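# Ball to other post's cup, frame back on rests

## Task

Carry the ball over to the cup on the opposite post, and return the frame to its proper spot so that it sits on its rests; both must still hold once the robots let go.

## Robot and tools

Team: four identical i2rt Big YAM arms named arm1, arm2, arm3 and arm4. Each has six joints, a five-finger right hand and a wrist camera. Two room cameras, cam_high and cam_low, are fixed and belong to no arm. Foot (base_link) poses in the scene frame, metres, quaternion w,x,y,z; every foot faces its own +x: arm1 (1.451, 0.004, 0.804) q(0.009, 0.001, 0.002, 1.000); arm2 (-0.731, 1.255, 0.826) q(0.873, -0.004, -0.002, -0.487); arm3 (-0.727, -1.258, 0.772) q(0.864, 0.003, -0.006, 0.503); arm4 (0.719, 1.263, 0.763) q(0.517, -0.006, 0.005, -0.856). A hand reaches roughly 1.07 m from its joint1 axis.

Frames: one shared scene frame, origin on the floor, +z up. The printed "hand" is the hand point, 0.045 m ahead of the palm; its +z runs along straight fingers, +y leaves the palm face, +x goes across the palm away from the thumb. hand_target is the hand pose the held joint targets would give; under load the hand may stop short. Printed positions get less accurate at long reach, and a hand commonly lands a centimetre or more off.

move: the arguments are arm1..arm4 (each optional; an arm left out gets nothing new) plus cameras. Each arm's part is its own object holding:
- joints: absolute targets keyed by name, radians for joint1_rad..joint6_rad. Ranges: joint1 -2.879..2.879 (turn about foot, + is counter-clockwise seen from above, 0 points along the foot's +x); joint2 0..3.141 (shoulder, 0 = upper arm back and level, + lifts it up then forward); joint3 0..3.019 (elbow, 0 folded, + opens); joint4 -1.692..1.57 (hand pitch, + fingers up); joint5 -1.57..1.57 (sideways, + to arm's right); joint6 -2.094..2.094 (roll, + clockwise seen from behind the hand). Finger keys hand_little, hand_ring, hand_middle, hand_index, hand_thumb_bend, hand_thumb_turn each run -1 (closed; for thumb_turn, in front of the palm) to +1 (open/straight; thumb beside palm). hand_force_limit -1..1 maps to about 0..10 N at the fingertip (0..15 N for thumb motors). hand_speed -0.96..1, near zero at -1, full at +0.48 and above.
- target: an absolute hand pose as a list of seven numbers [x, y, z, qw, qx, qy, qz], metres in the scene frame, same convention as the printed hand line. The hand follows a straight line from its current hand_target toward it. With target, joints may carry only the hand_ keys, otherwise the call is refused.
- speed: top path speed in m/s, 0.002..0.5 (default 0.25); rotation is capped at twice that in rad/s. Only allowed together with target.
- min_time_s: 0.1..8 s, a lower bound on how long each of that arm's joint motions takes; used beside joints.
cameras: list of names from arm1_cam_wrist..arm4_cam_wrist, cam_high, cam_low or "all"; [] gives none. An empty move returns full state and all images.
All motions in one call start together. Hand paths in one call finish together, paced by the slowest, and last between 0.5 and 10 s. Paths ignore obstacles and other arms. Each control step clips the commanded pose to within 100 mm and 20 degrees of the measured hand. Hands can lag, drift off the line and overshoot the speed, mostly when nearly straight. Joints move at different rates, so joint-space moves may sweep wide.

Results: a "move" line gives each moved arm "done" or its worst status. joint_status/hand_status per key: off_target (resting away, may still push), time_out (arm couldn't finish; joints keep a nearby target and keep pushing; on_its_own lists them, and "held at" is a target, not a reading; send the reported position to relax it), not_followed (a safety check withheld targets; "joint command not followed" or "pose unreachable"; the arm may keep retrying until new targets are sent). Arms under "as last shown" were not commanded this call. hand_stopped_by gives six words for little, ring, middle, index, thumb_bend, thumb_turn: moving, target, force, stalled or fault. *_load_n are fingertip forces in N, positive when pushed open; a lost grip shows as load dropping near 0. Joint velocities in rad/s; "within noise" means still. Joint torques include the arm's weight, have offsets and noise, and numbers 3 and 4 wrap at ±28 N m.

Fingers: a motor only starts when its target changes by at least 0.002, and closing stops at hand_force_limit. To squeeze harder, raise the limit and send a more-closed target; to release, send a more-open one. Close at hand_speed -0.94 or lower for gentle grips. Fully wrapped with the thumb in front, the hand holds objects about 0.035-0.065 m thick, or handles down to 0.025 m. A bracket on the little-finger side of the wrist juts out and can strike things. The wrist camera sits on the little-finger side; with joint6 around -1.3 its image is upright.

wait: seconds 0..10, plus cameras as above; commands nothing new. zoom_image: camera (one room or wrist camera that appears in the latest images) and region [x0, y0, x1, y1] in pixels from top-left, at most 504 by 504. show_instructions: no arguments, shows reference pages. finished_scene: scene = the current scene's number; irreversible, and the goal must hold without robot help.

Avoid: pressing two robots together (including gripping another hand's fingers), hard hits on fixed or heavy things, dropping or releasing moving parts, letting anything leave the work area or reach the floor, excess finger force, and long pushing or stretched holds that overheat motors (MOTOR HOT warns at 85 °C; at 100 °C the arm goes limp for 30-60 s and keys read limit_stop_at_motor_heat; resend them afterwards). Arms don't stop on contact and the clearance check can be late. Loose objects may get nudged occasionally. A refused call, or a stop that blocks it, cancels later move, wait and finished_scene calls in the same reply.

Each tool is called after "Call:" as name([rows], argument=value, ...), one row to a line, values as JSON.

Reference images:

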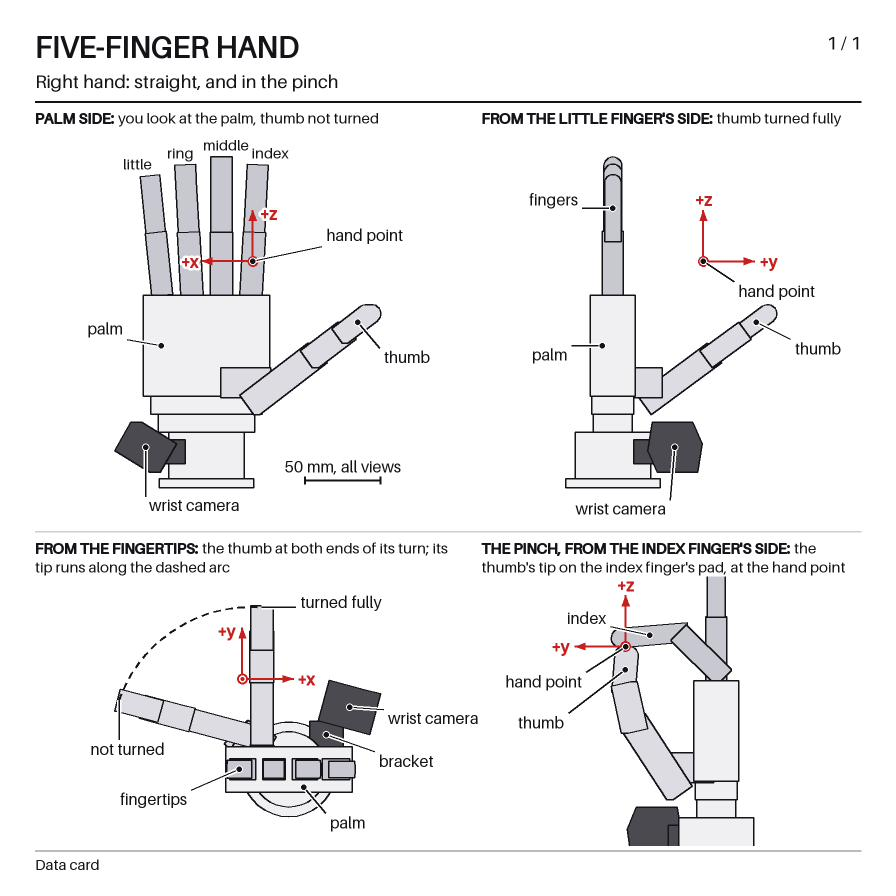

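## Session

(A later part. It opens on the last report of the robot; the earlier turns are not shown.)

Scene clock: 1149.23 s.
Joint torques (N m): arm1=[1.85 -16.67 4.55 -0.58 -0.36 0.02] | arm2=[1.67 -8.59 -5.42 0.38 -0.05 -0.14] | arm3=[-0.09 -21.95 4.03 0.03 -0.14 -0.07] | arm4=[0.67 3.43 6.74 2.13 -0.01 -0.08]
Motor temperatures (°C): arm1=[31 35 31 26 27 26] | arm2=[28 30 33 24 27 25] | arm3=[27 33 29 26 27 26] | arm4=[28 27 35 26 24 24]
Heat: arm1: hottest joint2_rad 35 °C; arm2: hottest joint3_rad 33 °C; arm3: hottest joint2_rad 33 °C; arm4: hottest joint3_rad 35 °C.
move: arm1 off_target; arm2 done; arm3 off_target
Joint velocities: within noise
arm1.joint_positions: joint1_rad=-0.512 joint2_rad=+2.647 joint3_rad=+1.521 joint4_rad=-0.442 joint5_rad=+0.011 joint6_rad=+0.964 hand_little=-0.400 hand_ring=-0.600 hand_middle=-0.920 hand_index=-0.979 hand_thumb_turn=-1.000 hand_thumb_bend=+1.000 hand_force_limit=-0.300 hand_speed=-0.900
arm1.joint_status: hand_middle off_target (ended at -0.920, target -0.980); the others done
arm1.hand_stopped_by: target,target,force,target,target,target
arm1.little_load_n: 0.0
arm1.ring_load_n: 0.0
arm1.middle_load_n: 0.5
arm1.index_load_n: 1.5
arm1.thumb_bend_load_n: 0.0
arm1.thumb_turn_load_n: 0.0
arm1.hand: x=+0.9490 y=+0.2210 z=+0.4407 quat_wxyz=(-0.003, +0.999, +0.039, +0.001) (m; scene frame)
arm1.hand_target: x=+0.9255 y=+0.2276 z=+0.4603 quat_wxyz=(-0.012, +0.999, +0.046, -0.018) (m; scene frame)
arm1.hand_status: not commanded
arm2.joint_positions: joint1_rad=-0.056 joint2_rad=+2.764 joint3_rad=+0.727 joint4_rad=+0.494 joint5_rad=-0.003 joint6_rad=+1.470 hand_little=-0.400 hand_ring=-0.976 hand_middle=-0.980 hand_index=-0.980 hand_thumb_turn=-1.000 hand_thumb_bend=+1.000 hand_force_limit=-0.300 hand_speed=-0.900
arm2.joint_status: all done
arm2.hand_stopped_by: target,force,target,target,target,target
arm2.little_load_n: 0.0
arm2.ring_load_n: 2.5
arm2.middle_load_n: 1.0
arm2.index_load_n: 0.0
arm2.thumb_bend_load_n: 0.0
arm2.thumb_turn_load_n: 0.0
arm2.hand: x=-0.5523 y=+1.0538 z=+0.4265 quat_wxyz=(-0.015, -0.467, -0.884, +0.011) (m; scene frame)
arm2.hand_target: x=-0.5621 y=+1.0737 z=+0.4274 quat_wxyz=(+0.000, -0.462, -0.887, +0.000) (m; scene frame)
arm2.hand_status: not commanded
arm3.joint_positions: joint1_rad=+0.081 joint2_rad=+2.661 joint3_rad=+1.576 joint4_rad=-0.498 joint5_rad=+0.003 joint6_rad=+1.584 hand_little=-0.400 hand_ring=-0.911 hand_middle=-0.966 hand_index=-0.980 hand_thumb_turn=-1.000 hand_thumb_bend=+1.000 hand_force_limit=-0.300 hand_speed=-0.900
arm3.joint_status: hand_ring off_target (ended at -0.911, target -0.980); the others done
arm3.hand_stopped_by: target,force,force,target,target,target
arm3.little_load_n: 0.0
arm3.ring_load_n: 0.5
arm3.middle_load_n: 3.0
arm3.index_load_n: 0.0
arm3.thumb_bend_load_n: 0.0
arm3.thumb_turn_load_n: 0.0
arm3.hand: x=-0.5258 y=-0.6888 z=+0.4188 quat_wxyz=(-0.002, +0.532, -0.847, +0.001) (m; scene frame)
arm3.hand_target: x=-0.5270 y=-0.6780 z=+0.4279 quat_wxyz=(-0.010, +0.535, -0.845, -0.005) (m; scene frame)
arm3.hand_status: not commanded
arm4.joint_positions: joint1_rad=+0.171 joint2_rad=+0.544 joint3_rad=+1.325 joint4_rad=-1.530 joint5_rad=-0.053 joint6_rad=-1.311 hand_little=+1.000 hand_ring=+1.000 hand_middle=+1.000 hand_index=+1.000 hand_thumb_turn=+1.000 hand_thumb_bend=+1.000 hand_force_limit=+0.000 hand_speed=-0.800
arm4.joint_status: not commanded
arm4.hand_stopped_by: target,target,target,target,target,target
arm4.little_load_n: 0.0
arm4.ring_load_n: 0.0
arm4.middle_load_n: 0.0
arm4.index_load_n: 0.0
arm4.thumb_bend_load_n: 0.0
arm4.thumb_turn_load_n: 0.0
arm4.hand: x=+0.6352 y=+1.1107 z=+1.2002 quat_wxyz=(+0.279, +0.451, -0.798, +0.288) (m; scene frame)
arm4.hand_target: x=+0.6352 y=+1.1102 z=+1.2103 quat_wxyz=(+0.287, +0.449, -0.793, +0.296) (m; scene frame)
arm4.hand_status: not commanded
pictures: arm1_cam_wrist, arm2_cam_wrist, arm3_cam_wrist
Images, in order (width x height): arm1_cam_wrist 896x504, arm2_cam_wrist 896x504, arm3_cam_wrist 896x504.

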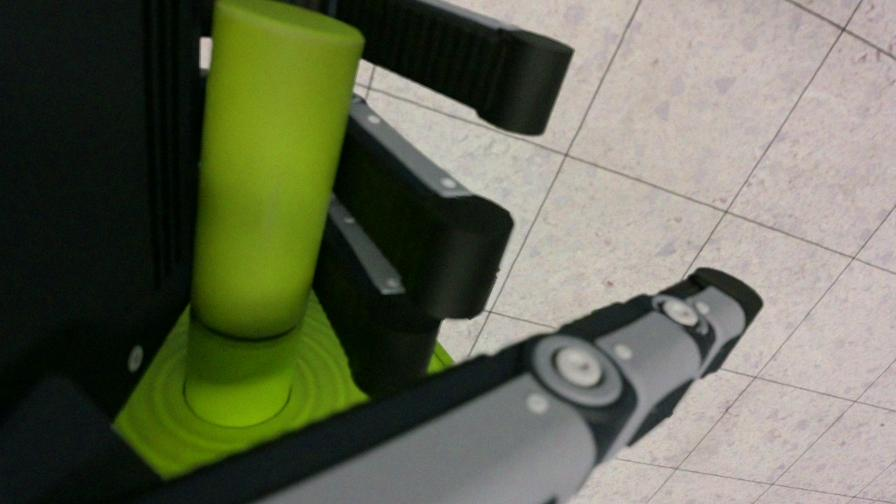

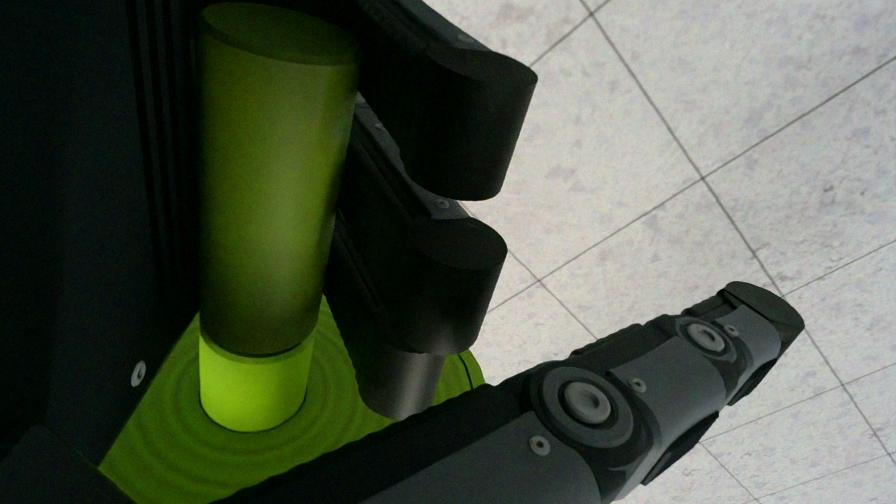

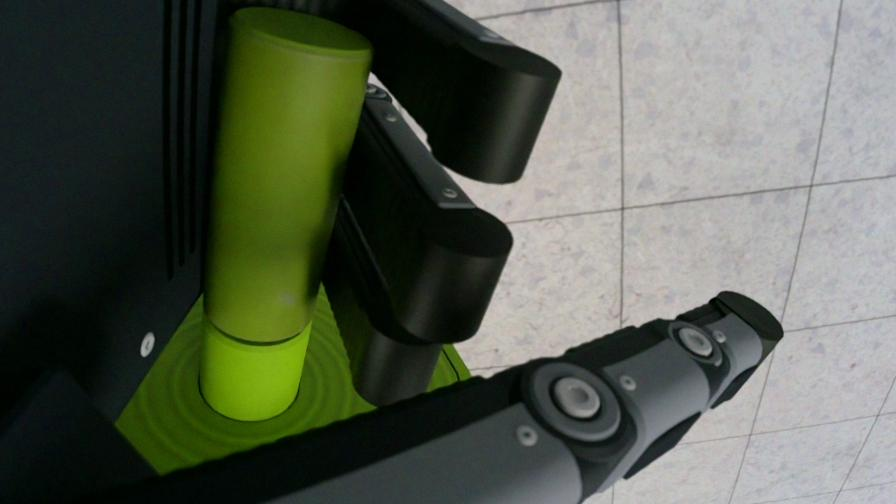

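Call:
move(arm1={"joints": {"hand_thumb_bend": -0.9, "hand_speed": -0.8, "hand_force_limit": -0.5}}, arm2={"joints": {"hand_thumb_bend": -0.9, "hand_speed": -0.8, "hand_force_limit": -0.5}}, arm3={"joints": {"hand_thumb_bend": -0.9, "hand_speed": -0.8, "hand_force_limit": -0.5}}, cameras=["arm1_cam_wrist", "arm2_cam_wrist", "arm3_cam_wrist", "cam_low", "cam_high"])

Scene clock: 1164.23 s.
Joint torques (N m): arm1=[1.9 -16.67 4.55 -0.59 -0.36 0.01] | arm2=[1.38 -9.17 -5.46 0.39 -0.05 -0.16] | arm3=[0.09 -22.59 3.97 0.13 -0.19 -0.06] | arm4=[0.67 3.37 6.74 2.1 -0.01 -0.09]
Motor temperatures (°C): arm1=[31 34 31 26 27 26] | arm2=[28 30 33 24 27 25] | arm3=[27 33 29 26 27 26] | arm4=[28 27 35 26 24 24]
Heat: arm1: hottest joint2_rad 34 °C; arm2: hottest joint3_rad 33 °C; arm3: hottest joint2_rad 33 °C; arm4: hottest joint3_rad 35 °C.
move: arm1 off_target; arm2 off_target; arm3 off_target
Joint velocities: within noise
arm1.joint_positions: joint1_rad=-0.512 joint2_rad=+2.647 joint3_rad=+1.521 joint4_rad=-0.442 joint5_rad=+0.011 joint6_rad=+0.965 hand_little=-0.400 hand_ring=-0.600 hand_middle=-0.920 hand_index=-0.979 hand_thumb_turn=-1.000 hand_thumb_bend=+0.508 hand_force_limit=-0.500 hand_speed=-0.800
arm1.joint_status: hand_thumb_bend off_target (ended at +0.508, target -0.900); the others done
arm1.hand_stopped_by: target,target,force,target,force,target
arm1.little_load_n: 0.0
arm1.ring_load_n: 0.0
arm1.middle_load_n: -0.5
arm1.index_load_n: 1.5
arm1.thumb_bend_load_n: 4.0
arm1.thumb_turn_load_n: 1.5
arm1.hand: x=+0.9489 y=+0.2211 z=+0.4407 quat_wxyz=(-0.003, +0.999, +0.038, +0.001) (m; scene frame)
arm1.hand_target: x=+0.9255 y=+0.2276 z=+0.4603 quat_wxyz=(-0.012, +0.999, +0.046, -0.018) (m; scene frame)
arm1.hand_status: not commanded
arm2.joint_positions: joint1_rad=-0.056 joint2_rad=+2.764 joint3_rad=+0.727 joint4_rad=+0.494 joint5_rad=-0.003 joint6_rad=+1.470 hand_little=-0.400 hand_ring=-0.976 hand_middle=-0.980 hand_index=-0.980 hand_thumb_turn=-1.000 hand_thumb_bend=+0.498 hand_force_limit=-0.500 hand_speed=-0.800
arm2.joint_status: hand_thumb_bend off_target (ended at +0.498, target -0.900); the others done
arm2.hand_stopped_by: target,force,target,target,force,target
arm2.little_load_n: 0.0
arm2.ring_load_n: 2.5
arm2.middle_load_n: 0.5
arm2.index_load_n: 0.0
arm2.thumb_bend_load_n: 3.5
arm2.thumb_turn_load_n: 1.5
arm2.hand: x=-0.5523 y=+1.0538 z=+0.4265 quat_wxyz=(-0.015, -0.467, -0.884, +0.011) (m; scene frame)
arm2.hand_target: x=-0.5621 y=+1.0737 z=+0.4274 quat_wxyz=(+0.000, -0.462, -0.887, +0.000) (m; scene frame)
arm2.hand_status: not commanded
arm3.joint_positions: joint1_rad=+0.081 joint2_rad=+2.661 joint3_rad=+1.576 joint4_rad=-0.498 joint5_rad=+0.003 joint6_rad=+1.585 hand_little=-0.400 hand_ring=-0.911 hand_middle=-0.966 hand_index=-0.980 hand_thumb_turn=-1.000 hand_thumb_bend=+0.489 hand_force_limit=-0.500 hand_speed=-0.800
arm3.joint_status: hand_thumb_bend off_target (ended at +0.489, target -0.900); the others done
arm3.hand_stopped_by: target,force,force,target,force,target
arm3.little_load_n: 0.0
arm3.ring_load_n: 0.0
arm3.middle_load_n: 1.5
arm3.index_load_n: 0.0
arm3.thumb_bend_load_n: 4.0
arm3.thumb_turn_load_n: 1.5
arm3.hand: x=-0.5258 y=-0.6888 z=+0.4188 quat_wxyz=(-0.002, +0.531, -0.847, +0.001) (m; scene frame)
arm3.hand_target: x=-0.5270 y=-0.6780 z=+0.4279 quat_wxyz=(-0.010, +0.535, -0.845, -0.005) (m; scene frame)
arm3.hand_status: not commanded
arm4: as last shown
pictures: arm1_cam_wrist, arm2_cam_wrist, arm3_cam_wrist, cam_high, cam_low
Images, in order (width x height): arm1_cam_wrist 896x504, arm2_cam_wrist 896x504, arm3_cam_wrist 896x504, cam_high 896x504, cam_low 896x504.

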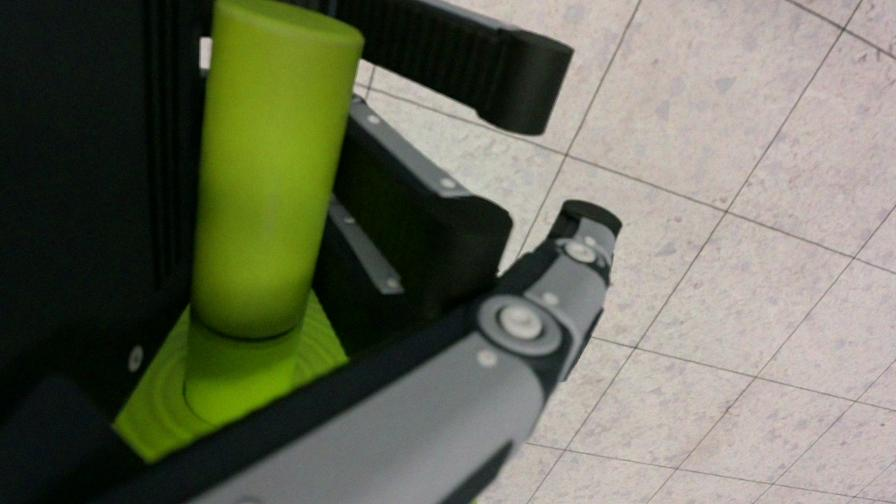

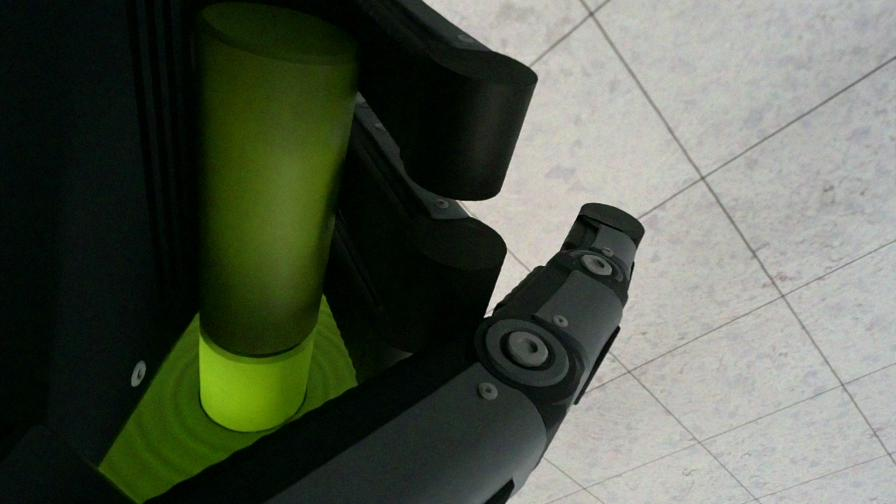

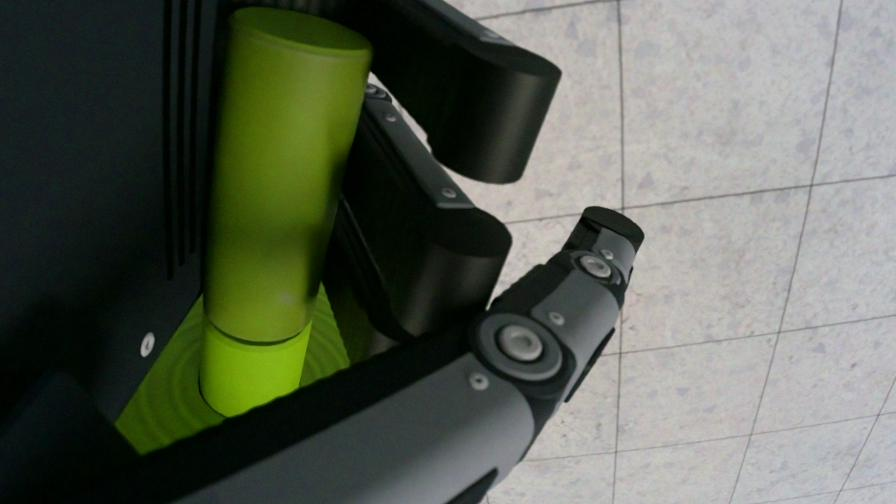

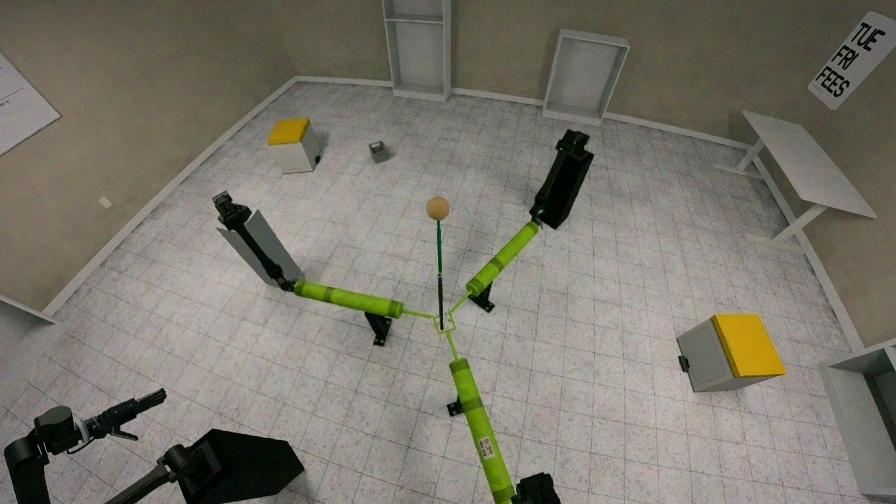

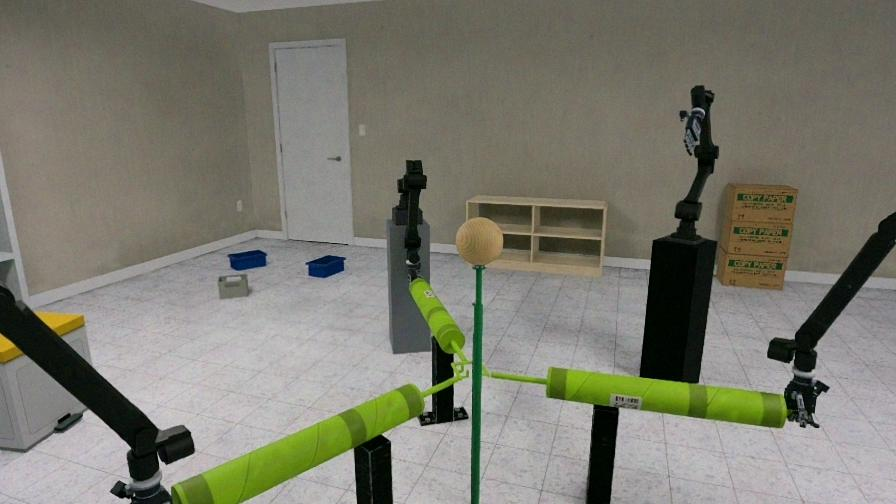

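Call:
move(arm1={"target": [0.9255, 0.2276, 0.5103, -0.012, 0.9988, 0.046, -0.018], "speed": 0.04}, arm2={"target": [-0.5621, 1.0737, 0.4774, 0, 0.4617, 0.8870, 0], "speed": 0.04}, arm3={"target": [-0.527, -0.678, 0.4779, 0.010, -0.535, 0.8448, 0.005], "speed": 0.04}, cameras=["arm1_cam_wrist", "arm2_cam_wrist", "arm3_cam_wrist", "cam_low", "cam_high"])

Scene clock: 1171.23 s.
Joint torques (N m): arm1=[1.85 -18.67 2.97 -0.72 -0.25 0.02] | arm2=[1.32 -12.22 -6.79 -0.23 -0.08 -0.14] | arm3=[-0.26 -24.59 3.44 -0.77 -0.17 -0.06] | arm4=[0.67 3.43 6.74 2.13 -0.01 -0.09]
Motor temperatures (°C): arm1=[31 34 31 26 27 26] | arm2=[28 30 33 24 27 25] | arm3=[27 33 29 26 27 26] | arm4=[28 27 35 26 24 24]
Heat: arm1: hottest joint2_rad 34 °C; arm2: hottest joint3_rad 33 °C; arm3: hottest joint2_rad 33 °C; arm4: hottest joint3_rad 35 °C.
move: arm1 off_target; arm2 off_target; arm3 off_target
Joint velocities: within noise
arm1.joint_positions: joint1_rad=-0.512 joint2_rad=+2.566 joint3_rad=+1.480 joint4_rad=-0.488 joint5_rad=+0.009 joint6_rad=+0.965 hand_little=-0.400 hand_ring=-0.600 hand_middle=-0.920 hand_index=-0.979 hand_thumb_turn=-1.000 hand_thumb_bend=+0.508 hand_force_limit=-0.500 hand_speed=-0.800
arm1.joint_status: not commanded
arm1.hand_stopped_by: target,target,force,target,force,target
arm1.little_load_n: 0.0
arm1.ring_load_n: 0.0
arm1.middle_load_n: 0.0
arm1.index_load_n: 1.0
arm1.thumb_bend_load_n: 3.5
arm1.thumb_turn_load_n: 1.5
arm1.hand: x=+0.9481 y=+0.2209 z=+0.4768 quat_wxyz=(-0.001, +0.999, +0.038, +0.003) (m; scene frame)
arm1.hand_target: x=+0.9259 y=+0.2271 z=+0.5092 quat_wxyz=(-0.012, +0.999, +0.046, -0.018) (m; scene frame)
arm1.hand_status: off_target (0.041 m and 2.9 deg from the pose sent, 0.074 m and 2.5 deg at the start)
arm2.joint_positions: joint1_rad=-0.056 joint2_rad=+2.641 joint3_rad=+0.638 joint4_rad=+0.462 joint5_rad=-0.001 joint6_rad=+1.470 hand_little=-0.400 hand_ring=-0.976 hand_middle=-0.980 hand_index=-0.980 hand_thumb_turn=-1.000 hand_thumb_bend=+0.498 hand_force_limit=-0.500 hand_speed=-0.800
arm2.joint_status: not commanded
arm2.hand_stopped_by: target,force,target,target,force,target
arm2.little_load_n: 0.0
arm2.ring_load_n: 1.5
arm2.middle_load_n: 0.5
arm2.index_load_n: 0.5
arm2.thumb_bend_load_n: 4.0
arm2.thumb_turn_load_n: 1.5
arm2.hand: x=-0.5525 y=+1.0539 z=+0.4665 quat_wxyz=(-0.015, -0.467, -0.884, +0.012) (m; scene frame)
arm2.hand_target: x=-0.5618 y=+1.0734 z=+0.4766 quat_wxyz=(+0.000, -0.462, -0.887, +0.000) (m; scene frame)
arm2.hand_status: off_target (0.025 m and 2.3 deg from the pose sent, 0.056 m and 2.2 deg at the start)
arm3.joint_positions: joint1_rad=+0.082 joint2_rad=+2.575 joint3_rad=+1.523 joint4_rad=-0.531 joint5_rad=+0.003 joint6_rad=+1.588 hand_little=-0.400 hand_ring=-0.911 hand_middle=-0.966 hand_index=-0.980 hand_thumb_turn=-1.000 hand_thumb_bend=+0.489 hand_force_limit=-0.500 hand_speed=-0.800
arm3.joint_status: not commanded
arm3.hand_stopped_by: target,force,force,target,force,target
arm3.little_load_n: 0.5
arm3.ring_load_n: 0.5
arm3.middle_load_n: 1.5
arm3.index_load_n: 0.0
arm3.thumb_bend_load_n: 4.0
arm3.thumb_turn_load_n: 1.5
arm3.hand: x=-0.5263 y=-0.6895 z=+0.4558 quat_wxyz=(-0.001, +0.530, -0.848, +0.001) (m; scene frame)
arm3.hand_target: x=-0.5272 y=-0.6780 z=+0.4773 quat_wxyz=(-0.010, +0.535, -0.845, -0.005) (m; scene frame)
arm3.hand_status: off_target (0.025 m and 1.4 deg from the pose sent, 0.060 m and 1.3 deg at the start)
arm4: as last shown
pictures: arm1_cam_wrist, arm2_cam_wrist, arm3_cam_wrist, cam_high, cam_low
Images, in order (width x height): arm1_cam_wrist 896x504, arm2_cam_wrist 896x504, arm3_cam_wrist 896x504, cam_high 896x504, cam_low 896x504.

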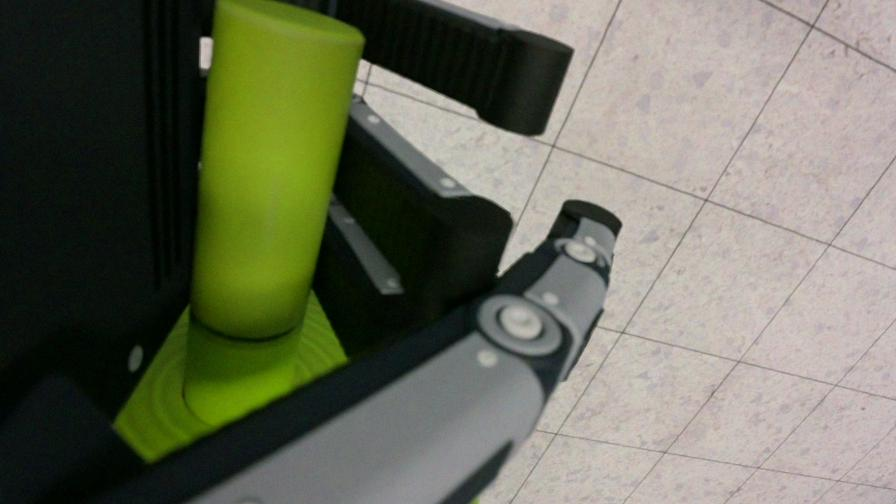

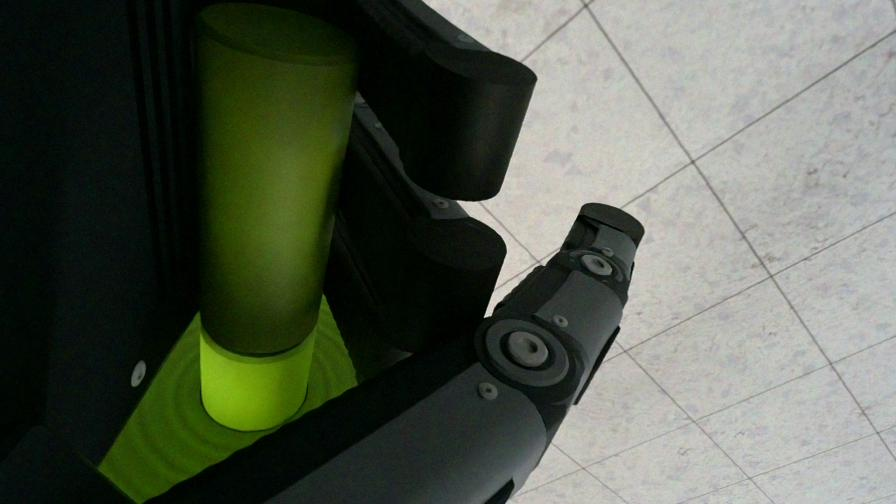

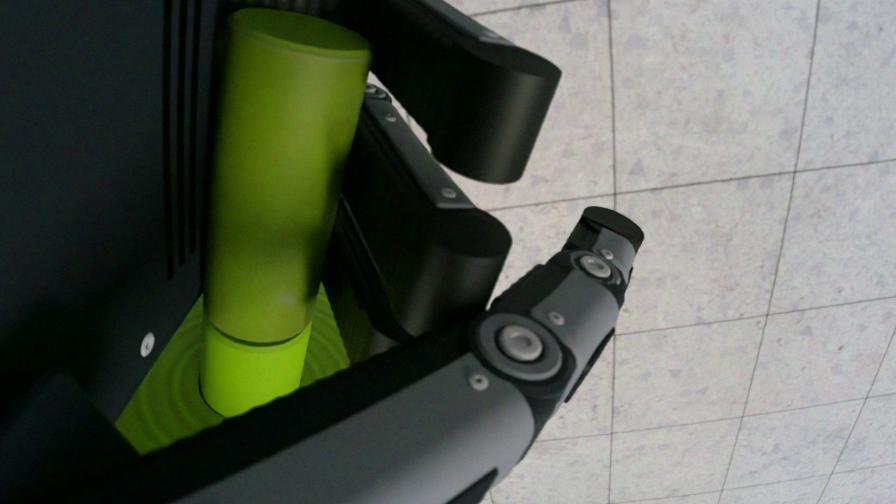

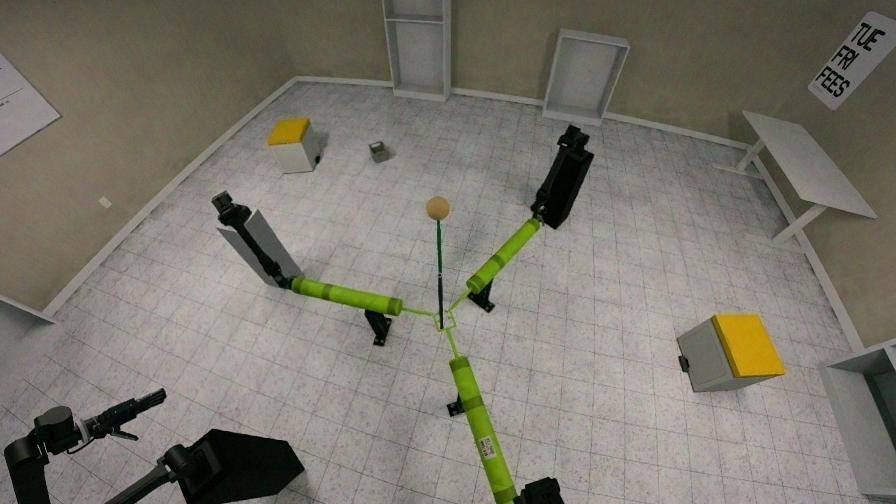

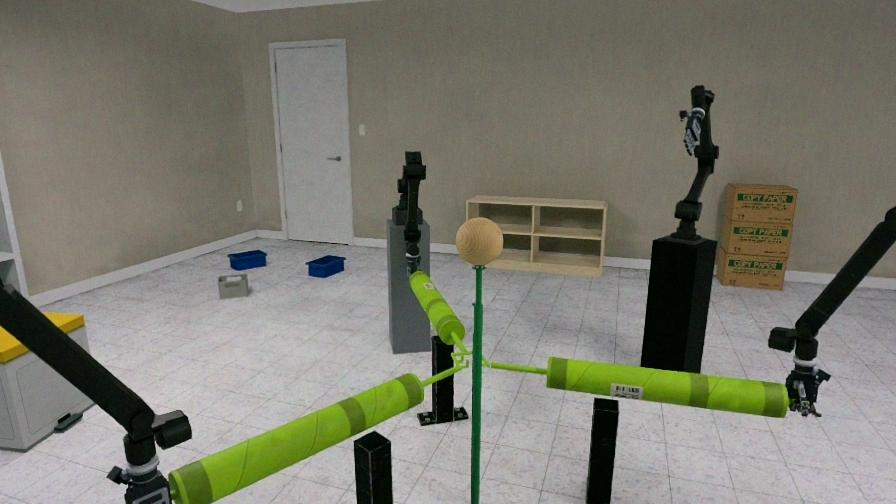

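Call:
move(arm1={"target": [0.9255, 0.2276, 0.7103, -0.012, 0.9988, 0.046, -0.018], "speed": 0.1}, arm2={"target": [-0.5621, 1.0737, 0.6774, 0, 0.4617, 0.8870, 0], "speed": 0.1}, arm3={"target": [-0.527, -0.678, 0.6779, 0.010, -0.535, 0.8448, 0.005], "speed": 0.1}, cameras=["cam_low", "cam_high"])

Scene clock: 1282.60 s.
Joint torques (N m): arm1=[1.85 -17.73 6.27 -0.62 -0.57 0.02] | arm2=[1.49 -7.06 -0.01 -0.84 -0.24 -0.15] | arm3=[-0.97 -22.36 6.38 -0.61 0.11 -0.16] | arm4=[0.67 3.37 6.72 2.14 -0.01 -0.09]
Motor temperatures (°C): arm1=[31 37 30 26 27 26] | arm2=[27 31 34 24 27 25] | arm3=[27 34 29 26 27 26] | arm4=[27 27 35 26 24 24]
Heat: arm1: hottest joint2_rad 37 °C; arm2: hottest joint3_rad 34 °C; arm3: hottest joint2_rad 34 °C; arm4: hottest joint3_rad 35 °C.
move: arm1 off_target; arm2 off_target; arm3 off_target
Joint velocities: within noise
arm1.joint_positions: joint1_rad=-0.511 joint2_rad=+2.164 joint3_rad=+1.384 joint4_rad=-0.814 joint5_rad=+0.017 joint6_rad=+0.965 hand_little=-0.400 hand_ring=-0.600 hand_middle=-0.920 hand_index=-0.980 hand_thumb_turn=-1.000 hand_thumb_bend=+0.508 hand_force_limit=-0.500 hand_speed=-0.800
arm1.joint_status: not commanded
arm1.hand_stopped_by: target,target,force,target,force,target
arm1.little_load_n: 0.0
arm1.ring_load_n: 0.0
arm1.middle_load_n: 0.0
arm1.index_load_n: 0.0
arm1.thumb_bend_load_n: 3.5
arm1.thumb_turn_load_n: 1.5
arm1.hand: x=+0.9474 y=+0.2236 z=+0.6728 quat_wxyz=(+0.001, +0.999, +0.039, +0.014) (m; scene frame)
arm1.hand_target: x=+0.9262 y=+0.2270 z=+0.7097 quat_wxyz=(-0.012, +0.999, +0.046, -0.018) (m; scene frame)
arm1.hand_status: off_target (0.044 m and 4.0 deg from the pose sent, 0.235 m and 2.9 deg at the start)
arm2.joint_positions: joint1_rad=-0.056 joint2_rad=+1.748 joint3_rad=+0.357 joint4_rad=-0.156 joint5_rad=+0.003 joint6_rad=+1.471 hand_little=-0.400 hand_ring=-0.976 hand_middle=-0.980 hand_index=-0.980 hand_thumb_turn=-1.000 hand_thumb_bend=+0.498 hand_force_limit=-0.500 hand_speed=-0.800
arm2.joint_status: not commanded
arm2.hand_stopped_by: target,force,target,target,force,target
arm2.little_load_n: 0.0
arm2.ring_load_n: 1.5
arm2.middle_load_n: 0.5
arm2.index_load_n: 0.5
arm2.thumb_bend_load_n: 4.0
arm2.thumb_turn_load_n: 1.0
arm2.hand: x=-0.5552 y=+1.0590 z=+0.6759 quat_wxyz=(-0.012, -0.468, -0.884, +0.012) (m; scene frame)
arm2.hand_target: x=-0.5619 y=+1.0736 z=+0.6769 quat_wxyz=(+0.000, -0.462, -0.887, +0.000) (m; scene frame)
arm2.hand_status: off_target (0.016 m and 2.1 deg from the pose sent, 0.212 m and 2.3 deg at the start)
arm3.joint_positions: joint1_rad=+0.092 joint2_rad=+2.175 joint3_rad=+1.435 joint4_rad=-0.844 joint5_rad=-0.004 joint6_rad=+1.595 hand_little=-0.400 hand_ring=-0.911 hand_middle=-0.966 hand_index=-0.980 hand_thumb_turn=-1.000 hand_thumb_bend=+0.489 hand_force_limit=-0.500 hand_speed=-0.800
arm3.joint_status: not commanded
arm3.hand_stopped_by: target,force,force,target,force,target
arm3.little_load_n: 0.0
arm3.ring_load_n: 0.0
arm3.middle_load_n: 2.0
arm3.index_load_n: 0.5
arm3.thumb_bend_load_n: 4.0
arm3.thumb_turn_load_n: 1.5
arm3.hand: x=-0.5315 y=-0.6822 z=+0.6575 quat_wxyz=(+0.001, +0.532, -0.847, -0.001) (m; scene frame)
arm3.hand_target: x=-0.5272 y=-0.6779 z=+0.6777 quat_wxyz=(-0.010, +0.535, -0.845, -0.005) (m; scene frame)
arm3.hand_status: off_target (0.021 m and 1.4 deg from the pose sent, 0.222 m and 1.4 deg at the start)
arm4: as last shown
pictures: cam_high, cam_low
Images, in order (width x height): cam_high 896x504, cam_low 896x504.

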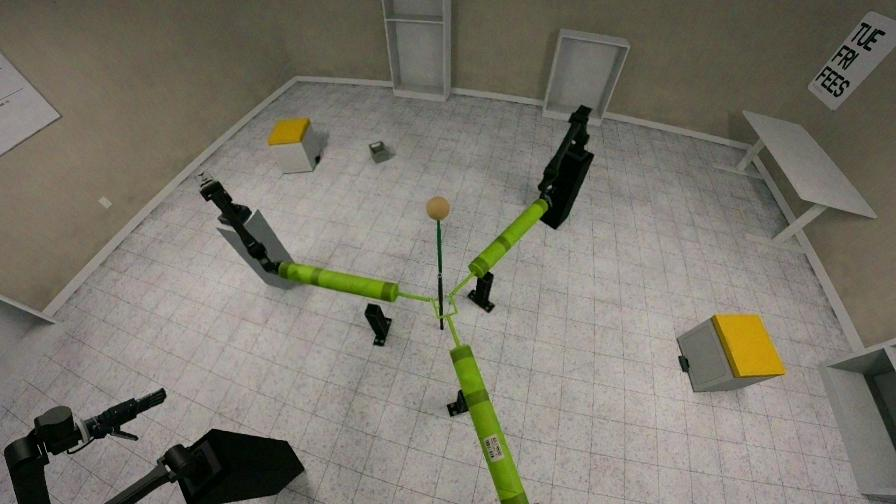

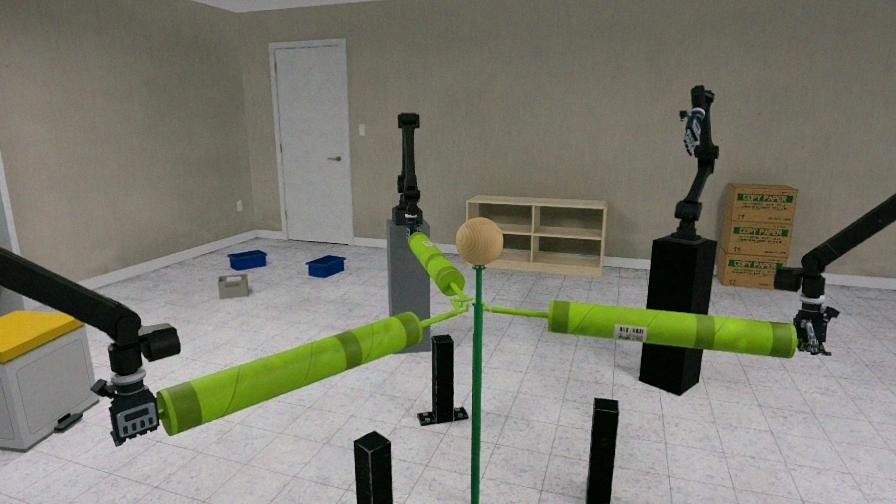

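Call:
move(arm1={"target": [0.9255, 0.2276, 0.8803, -0.012, 0.9988, 0.046, -0.018], "speed": 0.1}, arm2={"target": [-0.5621, 1.0737, 0.8374, 0, 0.4617, 0.8870, 0], "speed": 0.1}, arm3={"target": [-0.527, -0.678, 0.8479, 0.010, -0.535, 0.8448, 0.005], "speed": 0.1}, cameras=["cam_low", "cam_high"])

Call:
zoom_image(camera="cam_high", region=[380, 180, 510, 350])

Call:
zoom_image(camera="cam_low", region=[400, 200, 560, 340])

Scene clock: 1292.40 s.
Joint torques (N m): arm1=[1.9 -16.5 11.79 -0.91 -0.35 0.02] | arm2=[1.38 -3.08 8.03 -1.89 -0.37 -0.28] | arm3=[-1.38 -21.36 10.59 -1.76 0.16 -0.16] | arm4=[0.73 3.43 6.72 2.14 0 -0.08]
Motor temperatures (°C): arm1=[31 37 31 26 27 26] | arm2=[27 30 34 24 27 25] | arm3=[27 34 29 26 27 26] | arm4=[27 27 35 26 24 24]
Heat: arm1: hottest joint2_rad 37 °C; arm2: hottest joint3_rad 34 °C; arm3: hottest joint2_rad 34 °C; arm4: hottest joint3_rad 35 °C.
move: arm1 off_target; arm2 off_target; arm3 off_target
Joint velocities: within noise
arm1.joint_positions: joint1_rad=-0.510 joint2_rad=+1.930 joint3_rad=+1.478 joint4_rad=-1.175 joint5_rad=+0.011 joint6_rad=+0.967 hand_little=-0.400 hand_ring=-0.600 hand_middle=-0.920 hand_index=-0.980 hand_thumb_turn=-1.000 hand_thumb_bend=+0.508 hand_force_limit=-0.500 hand_speed=-0.800
arm1.joint_status: not commanded
arm1.hand_stopped_by: target,target,force,target,force,target
arm1.little_load_n: 0.0
arm1.ring_load_n: 0.0
arm1.middle_load_n: 0.5
arm1.index_load_n: 0.0
arm1.thumb_bend_load_n: 3.5
arm1.thumb_turn_load_n: 1.0
arm1.hand: x=+0.9535 y=+0.2187 z=+0.8304 quat_wxyz=(+0.012, +0.999, +0.039, +0.026) (m; scene frame)
arm1.hand_target: x=+0.9281 y=+0.2262 z=+0.8805 quat_wxyz=(-0.012, +0.999, +0.046, -0.018) (m; scene frame)
arm1.hand_status: off_target (0.058 m and 5.8 deg from the pose sent, 0.209 m and 4.0 deg at the start)
arm2.joint_positions: joint1_rad=-0.060 joint2_rad=+1.104 joint3_rad=+0.453 joint4_rad=-0.914 joint5_rad=+0.007 joint6_rad=+1.479 hand_little=-0.400 hand_ring=-0.976 hand_middle=-0.980 hand_index=-0.980 hand_thumb_turn=-1.000 hand_thumb_bend=+0.498 hand_force_limit=-0.500 hand_speed=-0.800
arm2.joint_status: not commanded
arm2.hand_stopped_by: target,force,target,target,force,target
arm2.little_load_n: 0.0
arm2.ring_load_n: 0.0
arm2.middle_load_n: 1.0
arm2.index_load_n: 1.0
arm2.thumb_bend_load_n: 4.0
arm2.thumb_turn_load_n: 1.5
arm2.hand: x=-0.5629 y=+1.0704 z=+0.8271 quat_wxyz=(-0.003, -0.473, -0.881, +0.009) (m; scene frame)
arm2.hand_target: x=-0.5619 y=+1.0735 z=+0.8368 quat_wxyz=(+0.000, -0.462, -0.887, +0.000) (m; scene frame)
arm2.hand_status: off_target (0.011 m and 1.8 deg from the pose sent, 0.162 m and 2.1 deg at the start)
arm3.joint_positions: joint1_rad=+0.095 joint2_rad=+1.954 joint3_rad=+1.547 joint4_rad=-1.179 joint5_rad=-0.006 joint6_rad=+1.600 hand_little=-0.400 hand_ring=-0.911 hand_middle=-0.966 hand_index=-0.980 hand_thumb_turn=-1.000 hand_thumb_bend=+0.489 hand_force_limit=-0.500 hand_speed=-0.800
arm3.joint_status: not commanded
arm3.hand_stopped_by: target,force,force,target,force,target
arm3.little_load_n: 0.0
arm3.ring_load_n: 0.0
arm3.middle_load_n: 2.0
arm3.index_load_n: 0.5
arm3.thumb_bend_load_n: 4.0
arm3.thumb_turn_load_n: 2.0
arm3.hand: x=-0.5334 y=-0.6816 z=+0.8162 quat_wxyz=(+0.003, +0.531, -0.848, -0.001) (m; scene frame)
arm3.hand_target: x=-0.5273 y=-0.6784 z=+0.8473 quat_wxyz=(-0.010, +0.535, -0.845, -0.005) (m; scene frame)
arm3.hand_status: off_target (0.033 m and 1.6 deg from the pose sent, 0.191 m and 1.4 deg at the start)
arm4: as last shown
pictures: cam_high, cam_low
Images, in order (width x height): cam_high 896x504, cam_low 896x504.

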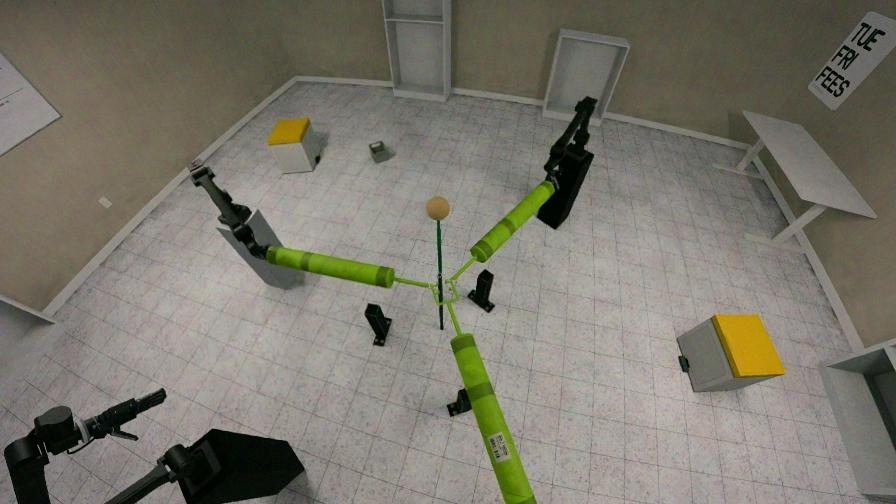

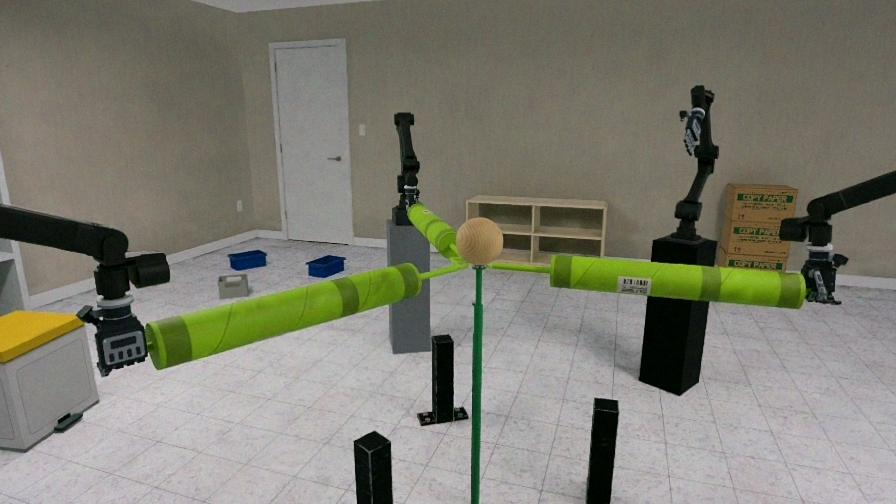

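Scaled by 2.965.

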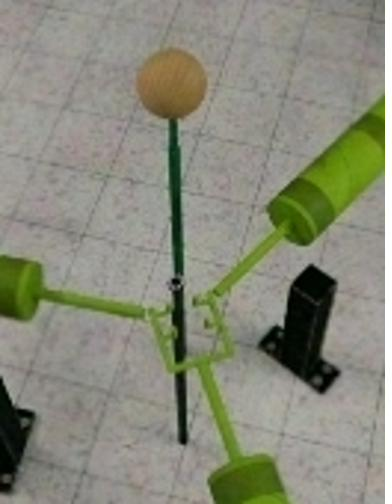

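Scaled by 3.150.

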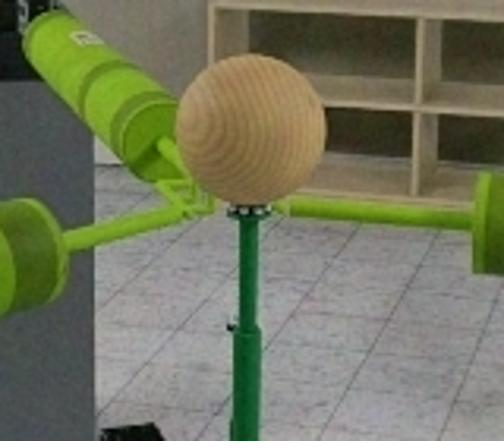

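Call:
move(arm1={"target": [0.9875, -0.0604, 0.8803, -0.012, 0.9988, 0.046, -0.018], "speed": 0.08}, arm2={"target": [-0.5001, 0.7857, 0.8374, 0, 0.4617, 0.8870, 0], "speed": 0.08}, arm3={"target": [-0.465, -0.966, 0.8479, 0.010, -0.535, 0.8448, 0.005], "speed": 0.08}, cameras=["cam_low", "cam_high"])

Call:
zoom_image(camera="cam_high", region=[380, 180, 510, 350])

Call:
zoom_image(camera="cam_low", region=[400, 200, 560, 340])

Scene clock: 1342.73 s.
Joint torques (N m): arm1=[1.9 -12.28 7.92 0.58 -0.03 0.01] | arm2=[1.32 -14.86 10.04 -1.28 -0.37 -0.24] | arm3=[-3.25 -12.92 6.86 -0.08 0.17 -0.3] | arm4=[0.67 3.37 6.76 2.14 -0.01 -0.09]
Motor temperatures (°C): arm1=[31 36 34 26 27 26] | arm2=[27 29 35 24 28 25] | arm3=[27 34 32 26 27 26] | arm4=[27 27 35 26 24 24]
Heat: arm1: hottest joint2_rad 36 °C; arm2: hottest joint3_rad 35 °C; arm3: hottest joint2_rad 34 °C; arm4: hottest joint3_rad 35 °C.
move: arm1 off_target; arm2 off_target; arm3 off_target
Joint velocities: within noise
arm1.joint_positions: joint1_rad=+0.022 joint2_rad=+1.607 joint3_rad=+1.085 joint4_rad=-1.114 joint5_rad=+0.025 joint6_rad=+1.501 hand_little=-0.400 hand_ring=-0.600 hand_middle=-0.920 hand_index=-0.980 hand_thumb_turn=-1.000 hand_thumb_bend=+0.508 hand_force_limit=-0.500 hand_speed=-0.800
arm1.joint_status: not commanded
arm1.hand_stopped_by: target,target,force,target,force,target
arm1.little_load_n: 0.0
arm1.ring_load_n: 0.0
arm1.middle_load_n: 0.0
arm1.index_load_n: 0.0
arm1.thumb_bend_load_n: 4.0
arm1.thumb_turn_load_n: 1.5
arm1.hand: x=+1.0079 y=-0.0551 z=+0.8504 quat_wxyz=(-0.009, +0.999, +0.037, +0.032) (m; scene frame)
arm1.hand_target: x=+0.9886 y=-0.0604 z=+0.8807 quat_wxyz=(-0.012, +0.999, +0.046, -0.018) (m; scene frame)
arm1.hand_status: off_target (0.037 m and 5.8 deg from the pose sent, 0.285 m and 5.9 deg at the start)
arm2.joint_positions: joint1_rad=-0.227 joint2_rad=+1.828 joint3_rad=+1.225 joint4_rad=-0.984 joint5_rad=+0.008 joint6_rad=+1.319 hand_little=-0.400 hand_ring=-0.976 hand_middle=-0.980 hand_index=-0.980 hand_thumb_turn=-1.000 hand_thumb_bend=+0.498 hand_force_limit=-0.500 hand_speed=-0.800
arm2.joint_status: not commanded
arm2.hand_stopped_by: target,force,target,target,force,target
arm2.little_load_n: 0.0
arm2.ring_load_n: 0.0
arm2.middle_load_n: 1.5
arm2.index_load_n: 0.0
arm2.thumb_bend_load_n: 3.5
arm2.thumb_turn_load_n: 1.5
arm2.hand: x=-0.5075 y=+0.7935 z=+0.8244 quat_wxyz=(+0.006, -0.476, -0.879, +0.002) (m; scene frame)
arm2.hand_target: x=-0.5002 y=+0.7860 z=+0.8375 quat_wxyz=(+0.000, -0.462, -0.887, +0.001) (m; scene frame)
arm2.hand_status: off_target (0.017 m and 2.0 deg from the pose sent, 0.292 m and 1.8 deg at the start)
arm3.joint_positions: joint1_rad=-0.360 joint2_rad=+1.484 joint3_rad=+0.974 joint4_rad=-1.084 joint5_rad=-0.009 joint6_rad=+1.143 hand_little=-0.400 hand_ring=-0.911 hand_middle=-0.966 hand_index=-0.980 hand_thumb_turn=-1.000 hand_thumb_bend=+0.489 hand_force_limit=-0.500 hand_speed=-0.800
arm3.joint_status: not commanded
arm3.hand_stopped_by: target,force,force,target,force,target
arm3.little_load_n: 0.0
arm3.ring_load_n: 0.0
arm3.middle_load_n: 1.5
arm3.index_load_n: 0.0
arm3.thumb_bend_load_n: 4.0
arm3.thumb_turn_load_n: 1.5
arm3.hand: x=-0.4737 y=-0.9583 z=+0.8365 quat_wxyz=(+0.007, +0.532, -0.847, -0.006) (m; scene frame)
arm3.hand_target: x=-0.4653 y=-0.9659 z=+0.8475 quat_wxyz=(-0.010, +0.535, -0.845, -0.004) (m; scene frame)
arm3.hand_status: off_target (0.016 m and 2.0 deg from the pose sent, 0.294 m and 1.6 deg at the start)
arm4: as last shown
pictures: cam_high, cam_low
Images, in order (width x height): cam_high 896x504, cam_low 896x504.

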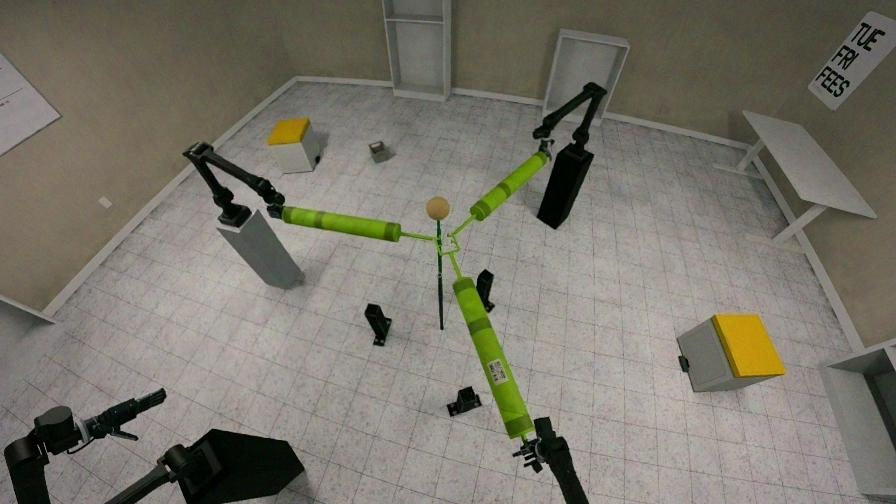

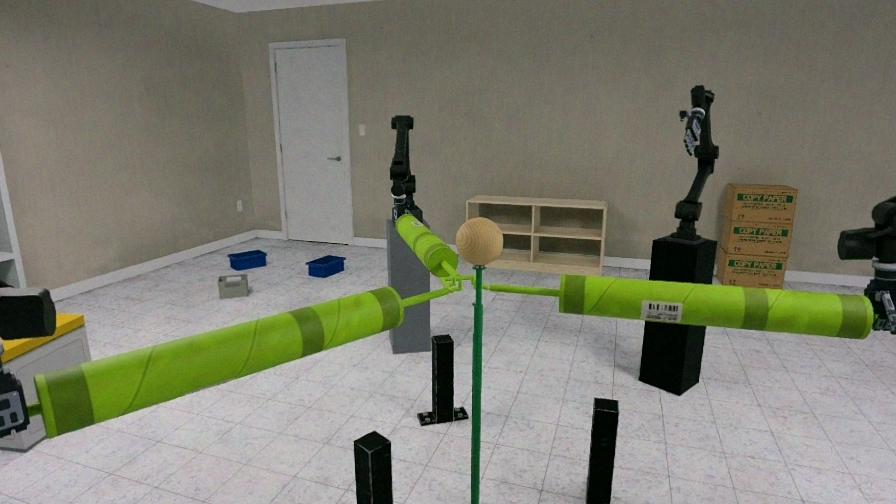

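Scaled by 2.965.

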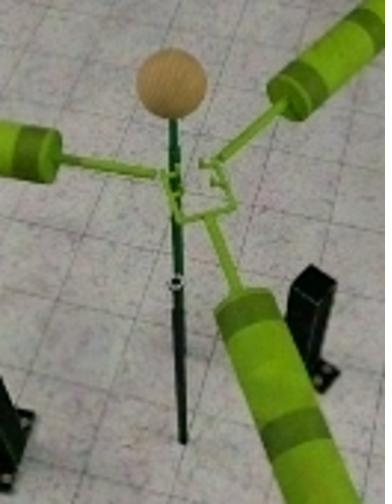

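Scaled by 3.150.

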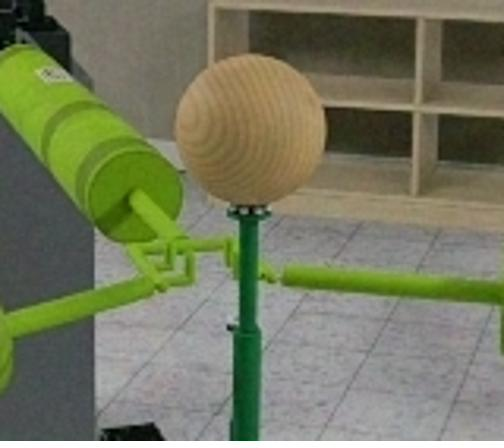

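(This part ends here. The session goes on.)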